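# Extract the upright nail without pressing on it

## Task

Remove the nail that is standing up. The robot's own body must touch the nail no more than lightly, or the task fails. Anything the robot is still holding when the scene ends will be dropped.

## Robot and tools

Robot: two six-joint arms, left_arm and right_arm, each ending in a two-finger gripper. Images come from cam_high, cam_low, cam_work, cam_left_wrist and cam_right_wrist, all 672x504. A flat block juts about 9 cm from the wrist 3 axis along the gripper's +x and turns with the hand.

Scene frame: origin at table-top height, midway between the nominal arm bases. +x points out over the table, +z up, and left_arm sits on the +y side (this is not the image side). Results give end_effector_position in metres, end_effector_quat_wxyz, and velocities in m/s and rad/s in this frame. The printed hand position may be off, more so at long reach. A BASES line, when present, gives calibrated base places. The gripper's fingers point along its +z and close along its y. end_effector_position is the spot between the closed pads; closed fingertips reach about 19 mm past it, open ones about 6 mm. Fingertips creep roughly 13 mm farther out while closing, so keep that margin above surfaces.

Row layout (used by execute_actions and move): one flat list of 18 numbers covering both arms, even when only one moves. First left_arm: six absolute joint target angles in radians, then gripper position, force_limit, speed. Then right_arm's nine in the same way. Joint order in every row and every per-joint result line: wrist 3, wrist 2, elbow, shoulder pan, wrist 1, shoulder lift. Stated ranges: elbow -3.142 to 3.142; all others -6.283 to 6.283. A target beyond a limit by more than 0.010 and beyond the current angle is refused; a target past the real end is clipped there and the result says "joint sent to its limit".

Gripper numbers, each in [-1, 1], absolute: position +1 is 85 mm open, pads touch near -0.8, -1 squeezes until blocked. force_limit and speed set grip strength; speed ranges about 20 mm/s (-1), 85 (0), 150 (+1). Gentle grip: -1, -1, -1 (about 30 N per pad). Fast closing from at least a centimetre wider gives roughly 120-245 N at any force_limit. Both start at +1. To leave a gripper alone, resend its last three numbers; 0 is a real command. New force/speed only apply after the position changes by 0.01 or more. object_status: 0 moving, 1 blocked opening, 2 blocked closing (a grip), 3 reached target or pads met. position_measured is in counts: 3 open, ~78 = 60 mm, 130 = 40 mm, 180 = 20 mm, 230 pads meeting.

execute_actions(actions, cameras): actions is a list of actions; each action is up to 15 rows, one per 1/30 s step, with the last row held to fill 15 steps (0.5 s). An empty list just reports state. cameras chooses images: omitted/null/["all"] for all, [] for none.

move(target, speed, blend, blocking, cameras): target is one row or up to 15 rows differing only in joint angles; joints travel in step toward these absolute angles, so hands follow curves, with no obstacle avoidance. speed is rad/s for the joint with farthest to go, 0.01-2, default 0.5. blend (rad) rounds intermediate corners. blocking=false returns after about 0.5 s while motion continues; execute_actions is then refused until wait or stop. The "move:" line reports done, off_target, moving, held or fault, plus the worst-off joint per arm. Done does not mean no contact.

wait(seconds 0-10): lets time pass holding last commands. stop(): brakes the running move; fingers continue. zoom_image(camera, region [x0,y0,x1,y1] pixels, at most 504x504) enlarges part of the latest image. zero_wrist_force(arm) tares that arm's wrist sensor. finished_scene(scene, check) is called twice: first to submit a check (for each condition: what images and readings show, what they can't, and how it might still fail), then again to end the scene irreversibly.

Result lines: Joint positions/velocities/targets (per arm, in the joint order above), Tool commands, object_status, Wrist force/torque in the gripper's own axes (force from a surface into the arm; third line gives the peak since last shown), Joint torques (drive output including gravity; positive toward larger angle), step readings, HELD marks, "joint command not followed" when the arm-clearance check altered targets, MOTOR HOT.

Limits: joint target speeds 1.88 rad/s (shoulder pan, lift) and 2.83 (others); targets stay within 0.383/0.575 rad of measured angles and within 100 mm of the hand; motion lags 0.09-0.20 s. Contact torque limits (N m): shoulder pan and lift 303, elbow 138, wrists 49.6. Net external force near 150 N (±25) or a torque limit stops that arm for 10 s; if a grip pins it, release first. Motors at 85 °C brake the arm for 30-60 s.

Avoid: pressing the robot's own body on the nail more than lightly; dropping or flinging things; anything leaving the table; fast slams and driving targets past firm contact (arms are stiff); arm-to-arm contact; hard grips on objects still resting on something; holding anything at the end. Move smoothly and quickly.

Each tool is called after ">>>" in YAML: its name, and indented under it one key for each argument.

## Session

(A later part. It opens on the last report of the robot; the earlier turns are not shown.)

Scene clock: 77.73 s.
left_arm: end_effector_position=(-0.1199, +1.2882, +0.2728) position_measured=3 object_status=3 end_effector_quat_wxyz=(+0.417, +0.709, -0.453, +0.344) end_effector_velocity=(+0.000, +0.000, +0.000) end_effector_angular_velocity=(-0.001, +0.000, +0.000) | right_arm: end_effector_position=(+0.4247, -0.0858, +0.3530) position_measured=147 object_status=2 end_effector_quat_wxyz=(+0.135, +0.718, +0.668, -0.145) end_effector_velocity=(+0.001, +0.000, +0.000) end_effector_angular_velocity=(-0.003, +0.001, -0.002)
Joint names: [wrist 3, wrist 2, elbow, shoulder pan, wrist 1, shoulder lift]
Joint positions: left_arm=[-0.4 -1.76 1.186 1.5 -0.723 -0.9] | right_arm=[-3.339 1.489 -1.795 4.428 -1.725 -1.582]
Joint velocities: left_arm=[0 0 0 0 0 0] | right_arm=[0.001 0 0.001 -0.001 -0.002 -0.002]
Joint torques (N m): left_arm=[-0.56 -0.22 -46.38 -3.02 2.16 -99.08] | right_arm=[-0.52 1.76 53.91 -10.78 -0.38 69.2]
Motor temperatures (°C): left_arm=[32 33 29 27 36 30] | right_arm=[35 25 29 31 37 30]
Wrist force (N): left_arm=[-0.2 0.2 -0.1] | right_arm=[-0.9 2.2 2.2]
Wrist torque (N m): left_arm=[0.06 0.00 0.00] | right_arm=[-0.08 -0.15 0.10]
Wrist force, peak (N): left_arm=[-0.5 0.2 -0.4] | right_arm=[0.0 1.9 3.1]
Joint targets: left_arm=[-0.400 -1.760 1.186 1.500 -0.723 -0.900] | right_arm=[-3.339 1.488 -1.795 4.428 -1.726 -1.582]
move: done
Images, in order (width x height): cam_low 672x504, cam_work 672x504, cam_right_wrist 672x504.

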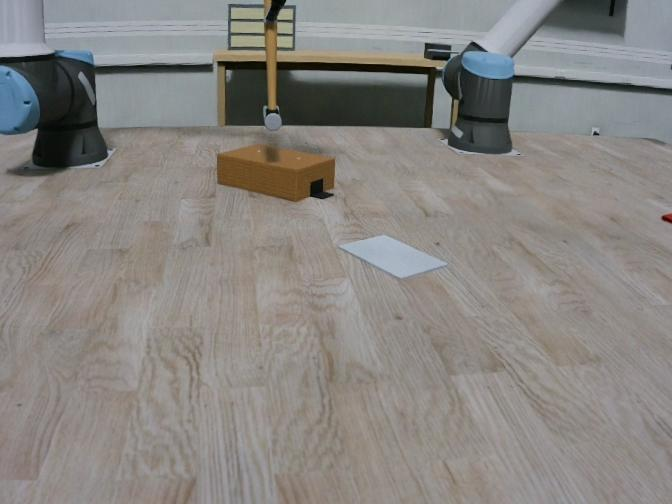

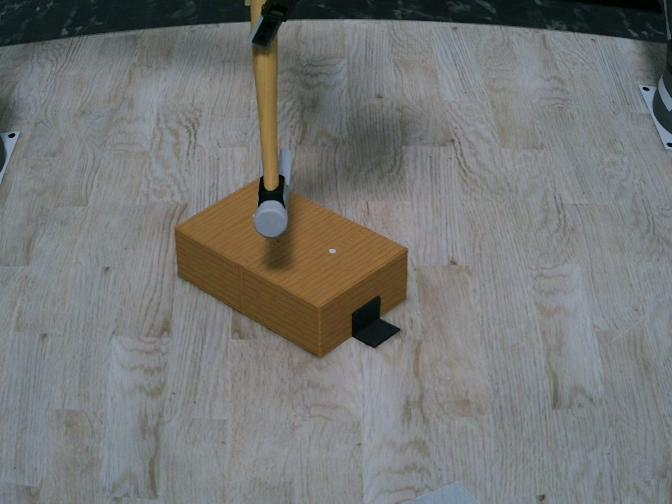

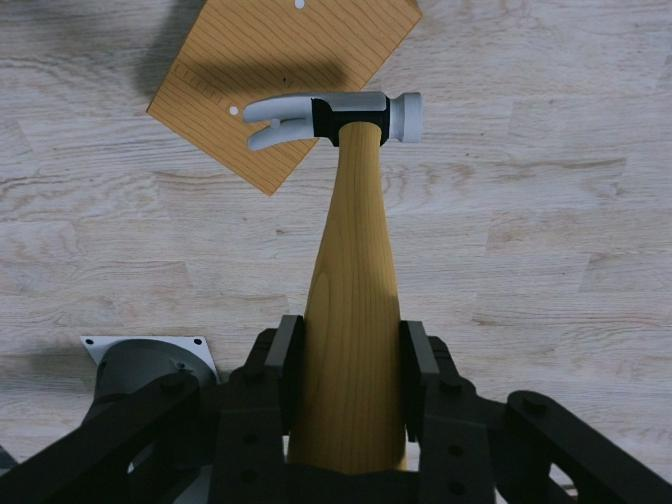

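>>> move:
  target:
    - [-0.4,-1.76,1.186,1.5,-0.723,-0.9,1,1,1,-3.4131,1.4586,-1.3368,3.65,-1.819,-1.9394,-1,0.5,-1]
    - [-0.4,-1.76,1.186,1.5,-0.723,-0.9,1,1,1,-3.4131,1.4586,-1.5026,3.65,-1.5999,-1.9927,-1,0.5,-1]
  speed: [0.4,0.1]
  cameras: ["cam_work","cam_high","cam_right_wrist"]

Scene clock: 85.03 s.
left_arm: end_effector_position=(-0.1199, +1.2882, +0.2728) position_measured=3 object_status=3 end_effector_quat_wxyz=(+0.417, +0.709, -0.453, +0.344) end_effector_velocity=(+0.000, +0.000, +0.001) end_effector_angular_velocity=(+0.001, +0.000, +0.000) | right_arm: end_effector_position=(+0.8686, -0.3682, +0.2353) position_measured=147 object_status=2 end_effector_quat_wxyz=(+0.077, +0.903, +0.382, -0.182) end_effector_velocity=(+0.000, +0.000, +0.000) end_effector_angular_velocity=(+0.000, -0.001, +0.000)
Joint names: [wrist 3, wrist 2, elbow, shoulder pan, wrist 1, shoulder lift]
Joint positions: left_arm=[-0.4 -1.76 1.186 1.5 -0.723 -0.9] | right_arm=[-3.413 1.459 -1.502 3.65 -1.6 -1.993]
Joint velocities: left_arm=[0 0 0 0 0 -0.001] | right_arm=[0 0 -0.001 0.001 0.002 0]
Joint torques (N m): left_arm=[0.04 -0.35 -47.76 -5.74 1.42 -98.46] | right_arm=[-3.05 -3.03 38.9 -16.72 7.11 78.4]
Motor temperatures (°C): left_arm=[32 33 29 27 36 30] | right_arm=[34 25 29 31 37 30]
Wrist force (N): left_arm=[-0.2 0.5 -0.2] | right_arm=[-0.3 1.0 3.5]
Wrist torque (N m): left_arm=[0.12 0.00 0.00] | right_arm=[-0.31 -0.17 0.14]
Wrist force, peak (N): left_arm=[-0.2 0.6 -0.5] | right_arm=[-2.2 6.5 3.5]
Joint targets: left_arm=[-0.400 -1.760 1.186 1.500 -0.723 -0.900] | right_arm=[-3.413 1.459 -1.503 3.650 -1.600 -1.993]
move: done
Images, in order (width x height): cam_high 672x504, cam_work 672x504, cam_right_wrist 672x504.

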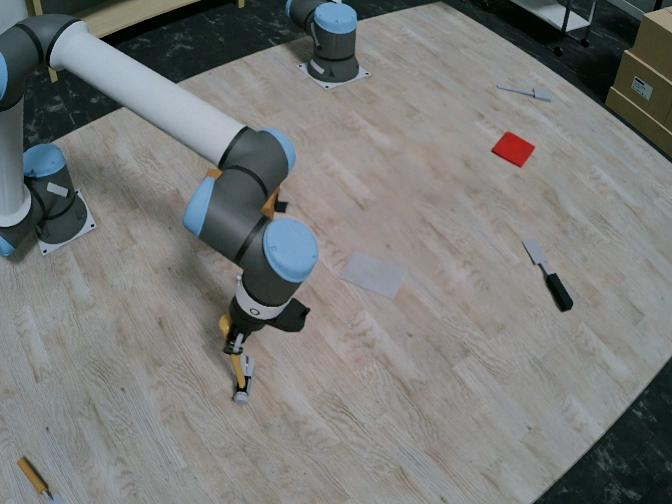

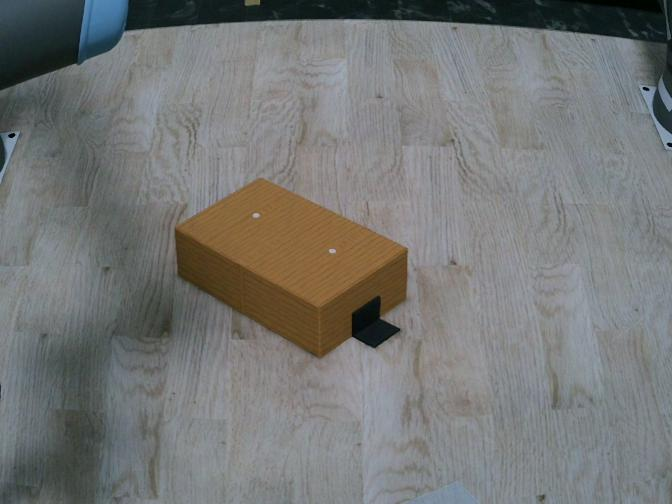

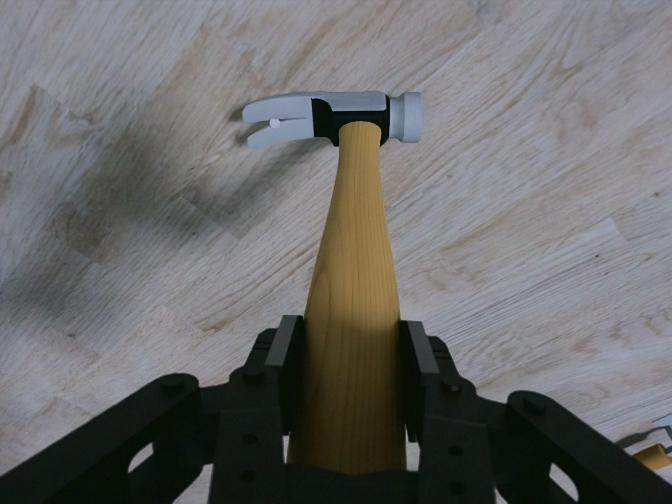

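>>> move:
  target:
    - [-0.4,-1.76,1.186,1.5,-0.723,-0.9,1,1,1,-3.4508,1.4436,-1.7467,3.61,-1.4729,-1.8708,-1,0.5,-1]
    - [-0.4,-1.76,1.186,1.5,-0.723,-0.9,1,1,1,-3.5327,1.4931,-2.0487,3.546,-1.0698,-1.7799,-1,0.5,-1]
  speed: 0.15
  cameras: ["cam_high","cam_right_wrist"]

Scene clock: 90.03 s.
left_arm: end_effector_position=(-0.1199, +1.2882, +0.2728) position_measured=3 object_status=3 end_effector_quat_wxyz=(+0.417, +0.709, -0.453, +0.344) end_effector_velocity=(+0.000, +0.000, -0.002) end_effector_angular_velocity=(-0.002, +0.000, +0.001) | right_arm: end_effector_position=(+0.7360, -0.5047, +0.1172) position_measured=147 object_status=2 end_effector_quat_wxyz=(+0.039, +0.916, +0.388, -0.093) end_effector_velocity=(+0.000, +0.000, +0.000) end_effector_angular_velocity=(+0.001, -0.001, +0.000)
Joint names: [wrist 3, wrist 2, elbow, shoulder pan, wrist 1, shoulder lift]
Joint positions: left_arm=[-0.4 -1.76 1.186 1.5 -0.723 -0.9] | right_arm=[-3.533 1.493 -2.049 3.546 -1.07 -1.78]
Joint velocities: left_arm=[0 0 0 0.001 0 0.002] | right_arm=[0 0 -0.001 0 0.001 0.002]
Joint torques (N m): left_arm=[-0.29 -0.32 -47.49 -2.22 1.08 -96.62] | right_arm=[-2.88 3.47 29.73 -17.31 7.51 76.38]
Motor temperatures (°C): left_arm=[32 33 29 27 36 30] | right_arm=[34 25 29 31 37 30]
Wrist force (N): left_arm=[-0.4 0.4 -0.2] | right_arm=[0.1 1.2 -1.9]
Wrist torque (N m): left_arm=[0.09 0.02 0.00] | right_arm=[-0.08 -0.02 0.27]
Wrist force, peak (N): left_arm=[-0.3 0.7 -0.2] | right_arm=[-37.9 9.9 -44.6]
Joint targets: left_arm=[-0.400 -1.760 1.186 1.500 -0.723 -0.900] | right_arm=[-3.533 1.493 -2.049 3.546 -1.070 -1.780]
move: done
Images, in order (width x height): cam_high 672x504, cam_right_wrist 672x504.

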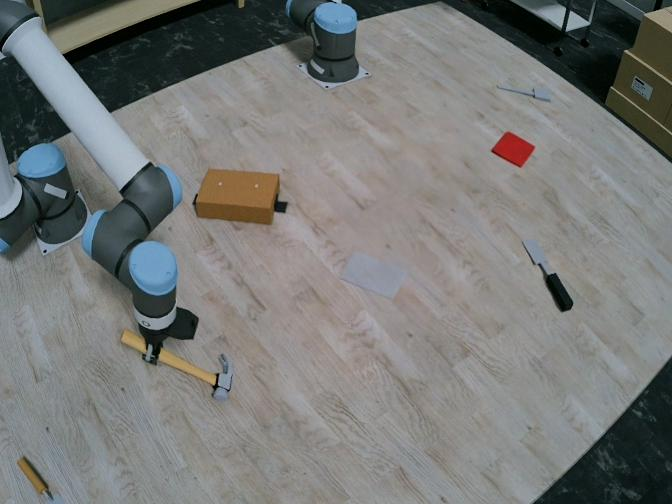

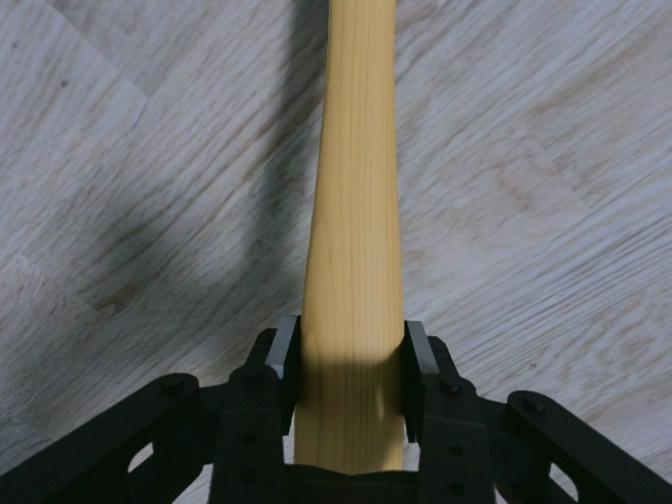

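>>> move:
  target: [-0.4,-1.76,1.186,1.5,-0.723,-0.9,1,1,1,-3.5931,1.5708,-2.2415,3.4921,-0.6412,-1.8297,-1,0.5,-1]
  speed: 0.15
  cameras: ["cam_high","cam_right_wrist"]

Scene clock: 93.47 s.
left_arm: end_effector_position=(-0.1199, +1.2882, +0.2728) position_measured=3 object_status=3 end_effector_quat_wxyz=(+0.417, +0.709, -0.453, +0.344) end_effector_velocity=(+0.000, +0.000, -0.001) end_effector_angular_velocity=(+0.000, +0.000, +0.000) | right_arm: end_effector_position=(+0.7162, -0.5251, +0.0310) position_measured=147 object_status=2 end_effector_quat_wxyz=(+0.000, +0.921, +0.389, +0.000) end_effector_velocity=(+0.000, +0.000, +0.000) end_effector_angular_velocity=(+0.000, +0.000, -0.001)
Joint names: [wrist 3, wrist 2, elbow, shoulder pan, wrist 1, shoulder lift]
Joint positions: left_arm=[-0.4 -1.76 1.186 1.5 -0.723 -0.9] | right_arm=[-3.593 1.571 -2.241 3.492 -0.641 -1.83]
Joint velocities: left_arm=[0 0 -0.001 0.001 0 0.001] | right_arm=[0 0 -0.001 0 0.001 0]
Joint torques (N m): left_arm=[-0.69 -0.33 -46.67 -3.85 1.11 -92.2] | right_arm=[-3.1 3.56 22.18 -18.02 7.79 44.62]
Motor temperatures (°C): left_arm=[32 33 29 27 36 30] | right_arm=[34 25 29 31 37 30]
Wrist force (N): left_arm=[-0.3 0.4 -0.2] | right_arm=[1.0 2.0 -2.9]
Wrist torque (N m): left_arm=[0.09 0.01 0.00] | right_arm=[0.22 0.04 0.28]
Wrist force, peak (N): left_arm=[-0.4 0.5 -0.1] | right_arm=[-5.5 1.4 -4.6]
Joint targets: left_arm=[-0.400 -1.760 1.186 1.500 -0.723 -0.900] | right_arm=[-3.593 1.571 -2.241 3.492 -0.641 -1.830]
move: done
Images, in order (width x height): cam_high 672x504, cam_right_wrist 672x504.

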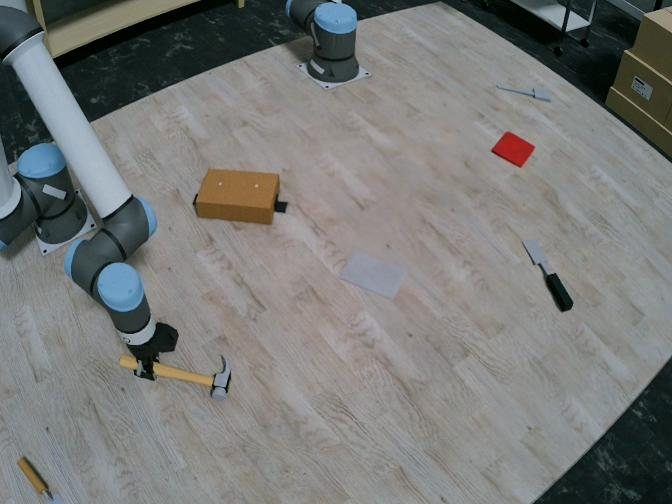

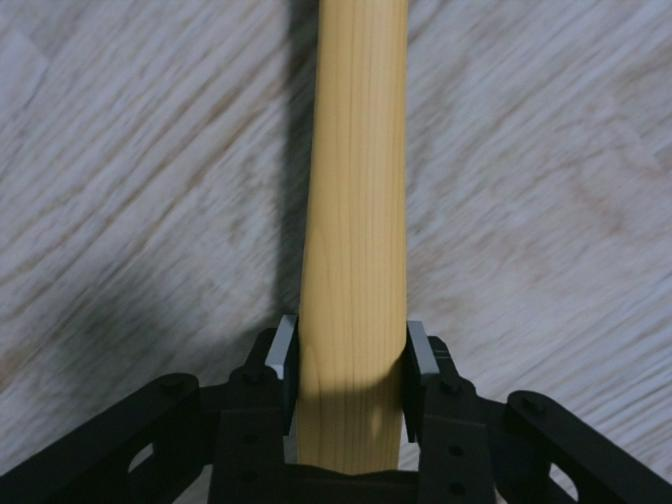

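>>> move:
  target: [-0.4,-1.76,1.186,1.5,-0.723,-0.9,1,1,1,-3.5931,1.5708,-2.2448,3.4921,-0.6262,-1.8414,-1,0.5,-1]
  speed: 0.05
  cameras: []

>>> move:
  target: [-0.4,-1.76,1.186,1.5,-0.723,-0.9,1,1,1,-3.5931,1.5708,-2.2448,3.4921,-0.6262,-1.8414,0.9,0.5,-1]
  cameras: []

>>> move:
  target: [-0.4,-1.76,1.186,1.5,-0.723,-0.9,1,1,1,-3.5931,1.5708,-2.1138,3.4921,-0.9974,-1.6012,0.9,0.5,-1]
  speed: 0.3

>>> zoom_image:
  camera: "cam_high"
  region: [180, 320, 280, 420]

>>> zoom_image:
  camera: "cam_work"
  region: [170, 160, 410, 360]

Scene clock: 94.80 s.
left_arm: end_effector_position=(-0.1199, +1.2882, +0.2728) position_measured=3 object_status=3 end_effector_quat_wxyz=(+0.417, +0.709, -0.453, +0.344) end_effector_velocity=(+0.000, +0.000, +0.000) end_effector_angular_velocity=(+0.001, +0.000, +0.000) | right_arm: end_effector_position=(+0.7162, -0.5252, +0.0241) position_measured=147 object_status=2 end_effector_quat_wxyz=(+0.000, +0.921, +0.389, +0.000) end_effector_velocity=(+0.000, -0.001, -0.001) end_effector_angular_velocity=(+0.000, +0.001, -0.002)
Joint names: [wrist 3, wrist 2, elbow, shoulder pan, wrist 1, shoulder lift]
Joint positions: left_arm=[-0.4 -1.76 1.186 1.5 -0.723 -0.9] | right_arm=[-3.593 1.571 -2.245 3.492 -0.626 -1.841]
Joint velocities: left_arm=[0 0 -0.001 0 0 0] | right_arm=[0.001 0 0 -0.001 0.001 -0.001]
Joint torques (N m): left_arm=[-0.07 -0.46 -46.04 -3.42 1.06 -97.34] | right_arm=[-2.75 2.98 23.83 -11.59 9.6 44.78]
Motor temperatures (°C): left_arm=[32 33 29 27 36 30] | right_arm=[34 25 29 31 37 30]
Wrist force (N): left_arm=[-0.2 0.3 0.1] | right_arm=[-4.0 3.0 -3.9]
Wrist torque (N m): left_arm=[0.07 0.00 0.00] | right_arm=[0.36 0.04 0.04]
Wrist force, peak (N): left_arm=[0.0 0.6 -0.1] | right_arm=[-4.0 3.0 -3.9]
Joint targets: left_arm=[-0.400 -1.760 1.186 1.500 -0.723 -0.900] | right_arm=[-3.593 1.571 -2.245 3.492 -0.626 -1.841]
move: done
No camera images: "cameras" was empty.

Scene clock: 97.53 s.
left_arm: end_effector_position=(-0.1199, +1.2882, +0.2728) position_measured=3 object_status=3 end_effector_quat_wxyz=(+0.417, +0.709, -0.453, +0.344) end_effector_velocity=(-0.001, +0.000, +0.000) end_effector_angular_velocity=(-0.001, +0.000, +0.000) | right_arm: end_effector_position=(+0.7162, -0.5252, +0.0241) position_measured=16 object_status=0 end_effector_quat_wxyz=(+0.000, +0.921, +0.389, +0.000) end_effector_velocity=(+0.000, +0.000, +0.001) end_effector_angular_velocity=(+0.000, -0.001, +0.000)
Joint names: [wrist 3, wrist 2, elbow, shoulder pan, wrist 1, shoulder lift]
Joint positions: left_arm=[-0.4 -1.76 1.186 1.5 -0.723 -0.9] | right_arm=[-3.593 1.571 -2.245 3.492 -0.626 -1.841]
Joint velocities: left_arm=[0 0.001 0 0.001 0 0.001] | right_arm=[0 0 0 0 0 0.001]
Joint torques (N m): left_arm=[0.06 -0.82 -46.81 -3.33 1.37 -96.83] | right_arm=[-1.44 1.72 28.29 6.14 2.08 47.59]
Motor temperatures (°C): left_arm=[32 33 29 27 36 30] | right_arm=[34 25 29 31 37 30]
Wrist force (N): left_arm=[-0.1 0.2 0.0] | right_arm=[-1.7 2.2 -2.4]
Wrist torque (N m): left_arm=[0.05 -0.01 0.00] | right_arm=[-0.04 -0.06 0.08]
Wrist force, peak (N): left_arm=[-0.5 0.4 -0.4] | right_arm=[-4.0 2.6 -3.9]
Joint targets: left_arm=[-0.400 -1.760 1.186 1.500 -0.723 -0.900] | right_arm=[-3.593 1.571 -2.245 3.492 -0.626 -1.841]
move: done
No camera images: "cameras" was empty.

Scene clock: 99.23 s.
left_arm: end_effector_position=(-0.1199, +1.2882, +0.2728) position_measured=3 object_status=3 end_effector_quat_wxyz=(+0.417, +0.709, -0.453, +0.344) end_effector_velocity=(-0.001, +0.000, +0.000) end_effector_angular_velocity=(+0.000, +0.000, +0.002) | right_arm: end_effector_position=(+0.7162, -0.5252, +0.1990) position_measured=16 object_status=3 end_effector_quat_wxyz=(+0.000, +0.921, +0.389, +0.000) end_effector_velocity=(+0.000, +0.002, +0.001) end_effector_angular_velocity=(+0.000, -0.001, +0.003)
Joint names: [wrist 3, wrist 2, elbow, shoulder pan, wrist 1, shoulder lift]
Joint positions: left_arm=[-0.4 -1.76 1.186 1.5 -0.723 -0.9] | right_arm=[-3.593 1.571 -2.114 3.492 -0.997 -1.601]
Joint velocities: left_arm=[0 0 0 0.002 0 0] | right_arm=[0 0 0.001 0.004 -0.001 0.001]
Joint torques (N m): left_arm=[0.12 -0.17 -46.12 -3.97 0.89 -94.28] | right_arm=[-0.75 0.91 47.08 19.03 1.01 63.38]
Motor temperatures (°C): left_arm=[32 33 29 27 36 30] | right_arm=[34 25 29 31 37 30]
Wrist force (N): left_arm=[-0.2 0.3 -0.1] | right_arm=[-1.4 2.2 -2.0]
Wrist torque (N m): left_arm=[0.07 0.00 0.00] | right_arm=[0.09 -0.13 0.09]
Wrist force, peak (N): left_arm=[-0.4 0.3 -0.2] | right_arm=[-1.6 1.8 -3.9]
Joint targets: left_arm=[-0.400 -1.760 1.186 1.500 -0.723 -0.900] | right_arm=[-3.593 1.571 -2.114 3.492 -0.997 -1.601]
move: done

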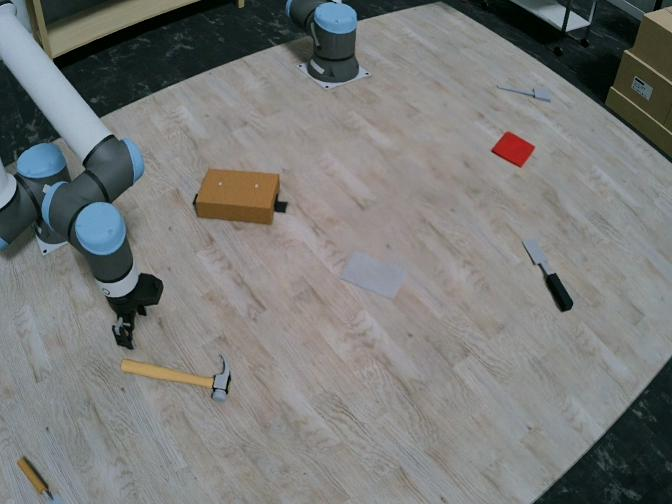

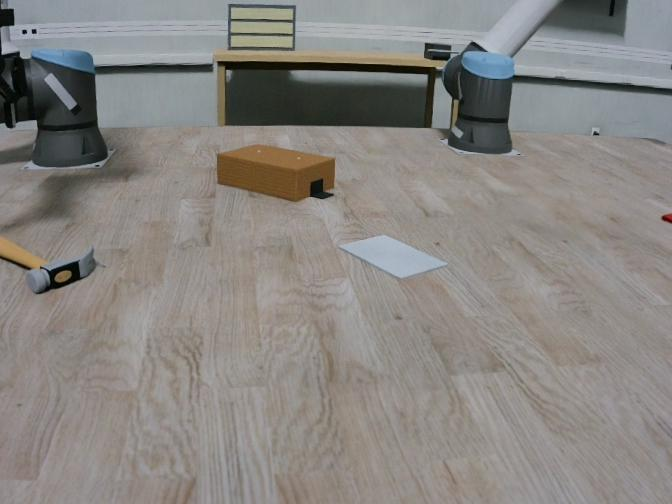

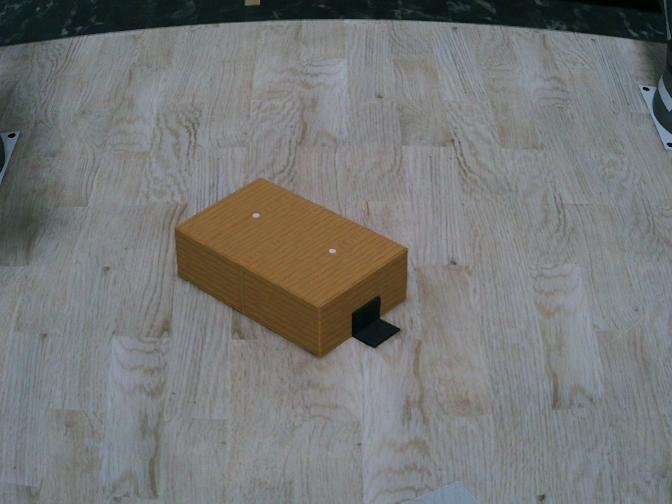

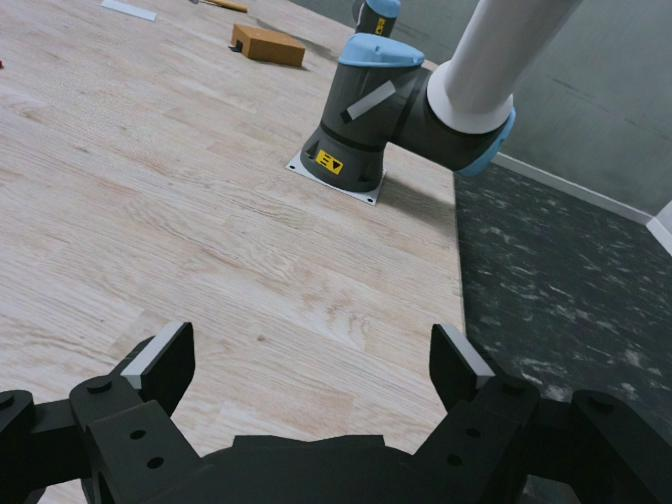

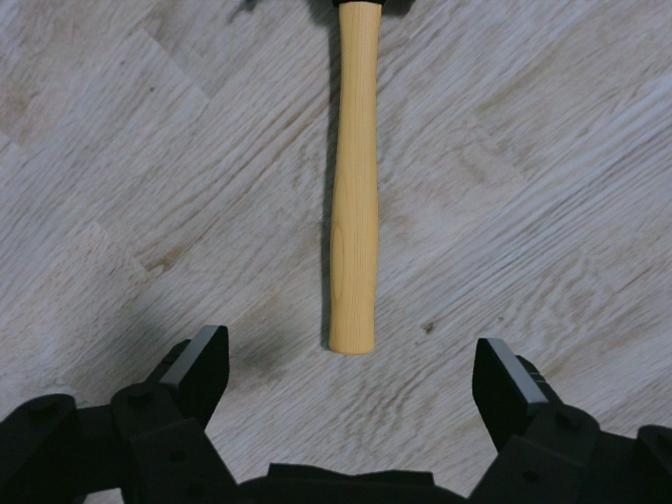

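Scaled by 5.040 from the camera's 672x504 image, which has a finer 960x720 frame.

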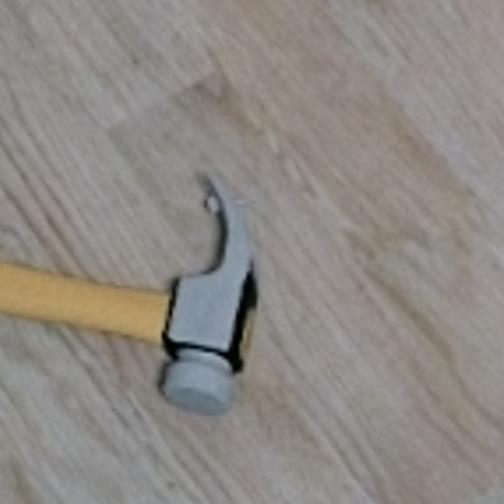

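Scaled by 2.100 from the camera's 672x504 image, which has a finer 960x720 frame.

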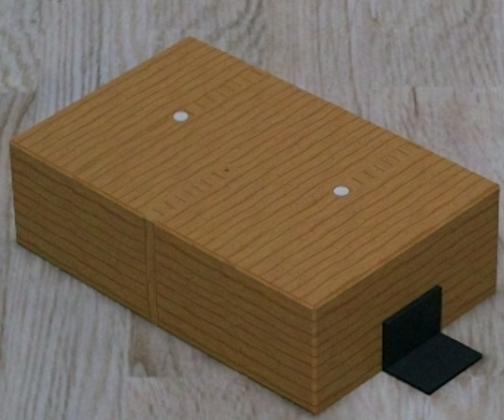

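Nail is out and still in the claw, resting on the table.

>>> finished_scene:
  scene: 1
  check: "Nail out: the block shows an empty hole; nail rests in the hammer's claw on the table. Robot holds nothing. Nothing fell off. Robot did not touch the nail."

This call ended nothing. Check each condition that your pictures could not show: look closer or test it, and mend what is not met. Then call finished_scene again.

>>> finished_scene:
  scene: 1
  check: "Same as before: hole is empty, nail lies with the hammer on the table, gripper is empty and clear."

This call ended nothing: the second call must come in a later reply.

>>> execute_actions:
  actions: []

Scene clock: 99.40 s.
left_arm: end_effector_position=(-0.1199, +1.2882, +0.2728) position_measured=3 object_status=3 end_effector_quat_wxyz=(+0.417, +0.709, -0.453, +0.344) end_effector_velocity=(+0.000, +0.000, +0.000) end_effector_angular_velocity=(+0.000, +0.000, -0.001) | right_arm: end_effector_position=(+0.7162, -0.5252, +0.1991) position_measured=16 object_status=3 end_effector_quat_wxyz=(+0.000, +0.921, +0.389, +0.000) end_effector_velocity=(+0.000, +0.000, +0.000) end_effector_angular_velocity=(+0.000, +0.000, +0.000)
Joint names: [wrist 3, wrist 2, elbow, shoulder pan, wrist 1, shoulder lift]
Joint positions: left_arm=[-0.4 -1.76 1.186 1.5 -0.723 -0.9] | right_arm=[-3.593 1.571 -2.114 3.492 -0.997 -1.601]
Joint velocities: left_arm=[0 0 0 0 0 0] | right_arm=[0 0 0 0 0 0]
Joint torques (N m): left_arm=[-0.2 -0.47 -46.27 -9.82 1.61 -95.52] | right_arm=[-0.62 0.8 46.23 17.16 1.03 64.07]
Motor temperatures (°C): left_arm=[32 33 29 27 36 30] | right_arm=[34 25 29 31 37 30]
Wrist force (N): left_arm=[0.0 0.1 -0.2] | right_arm=[-1.3 1.8 -2.1]
Wrist torque (N m): left_arm=[0.04 -0.03 0.00] | right_arm=[0.01 -0.15 0.09]
Wrist force, peak (N): left_arm=[-0.2 0.3 0.0] | right_arm=[-1.6 2.2 -1.9]
Joint targets: left_arm=[-0.400 -1.760 1.186 1.500 -0.723 -0.900] | right_arm=[-3.593 1.571 -2.114 3.492 -0.997 -1.601]
Tool commands: left_gripper/position=+1.0 left_gripper/force_limit=+1.0 left_gripper/speed=+1.0 right_gripper/position=+0.9 right_gripper/force_limit=+0.5 right_gripper/speed=-1.0

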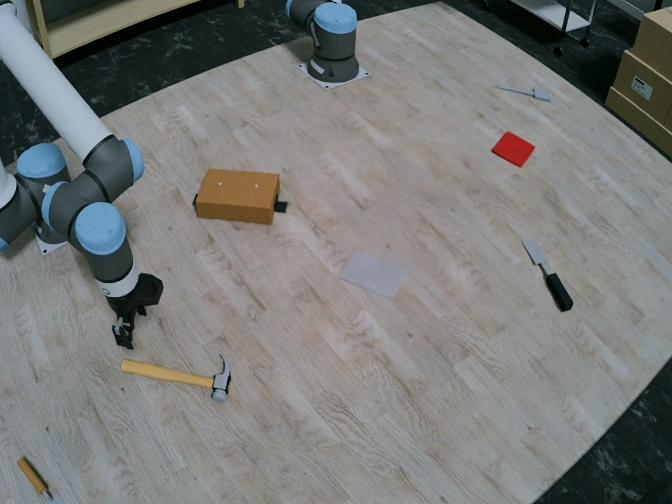

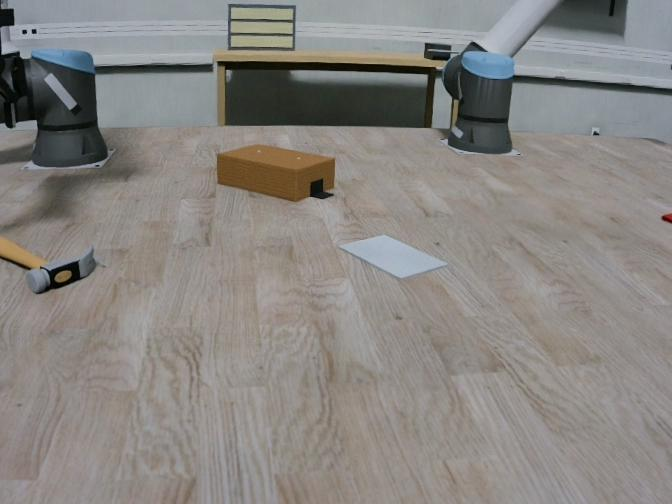

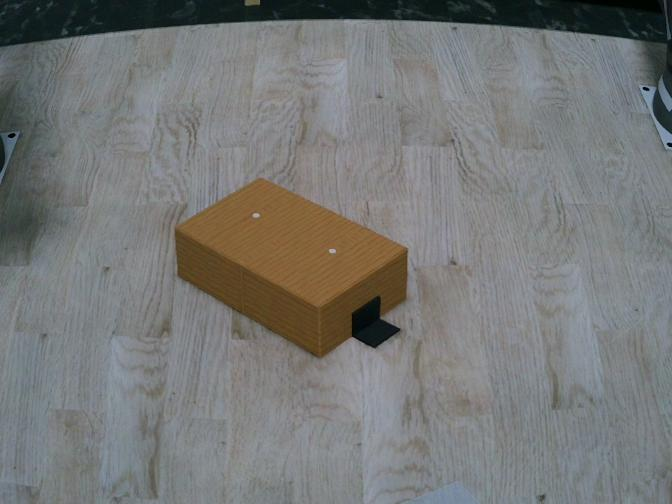

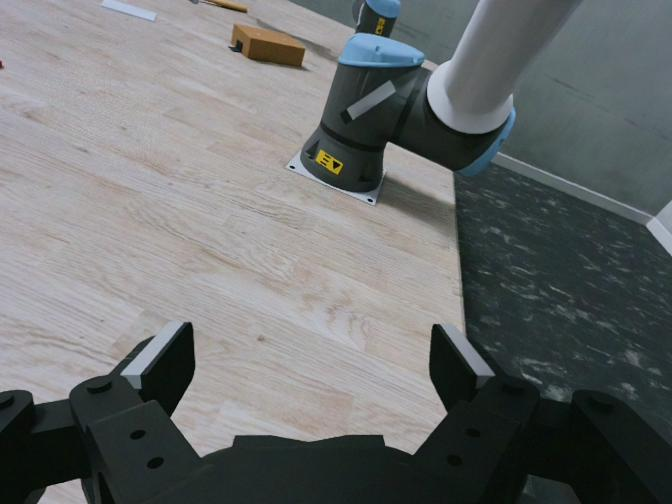

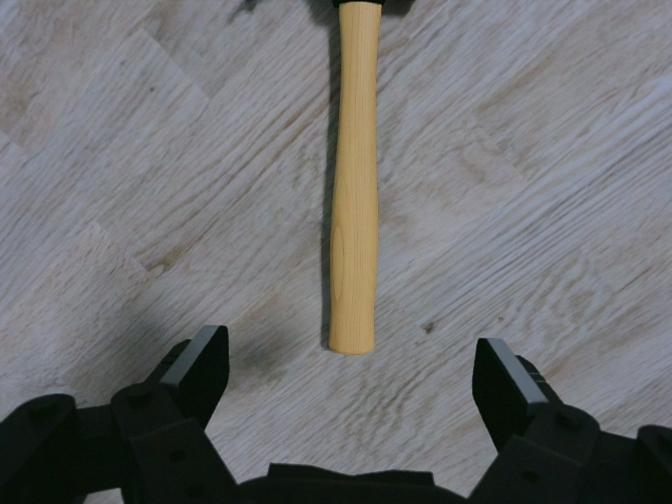

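>>> finished_scene:
  scene: 1
  check: "Hole empty in the block, nail lies with hammer on the table, gripper open and clear of it; nothing off the table."

The scene is finished: the task was done.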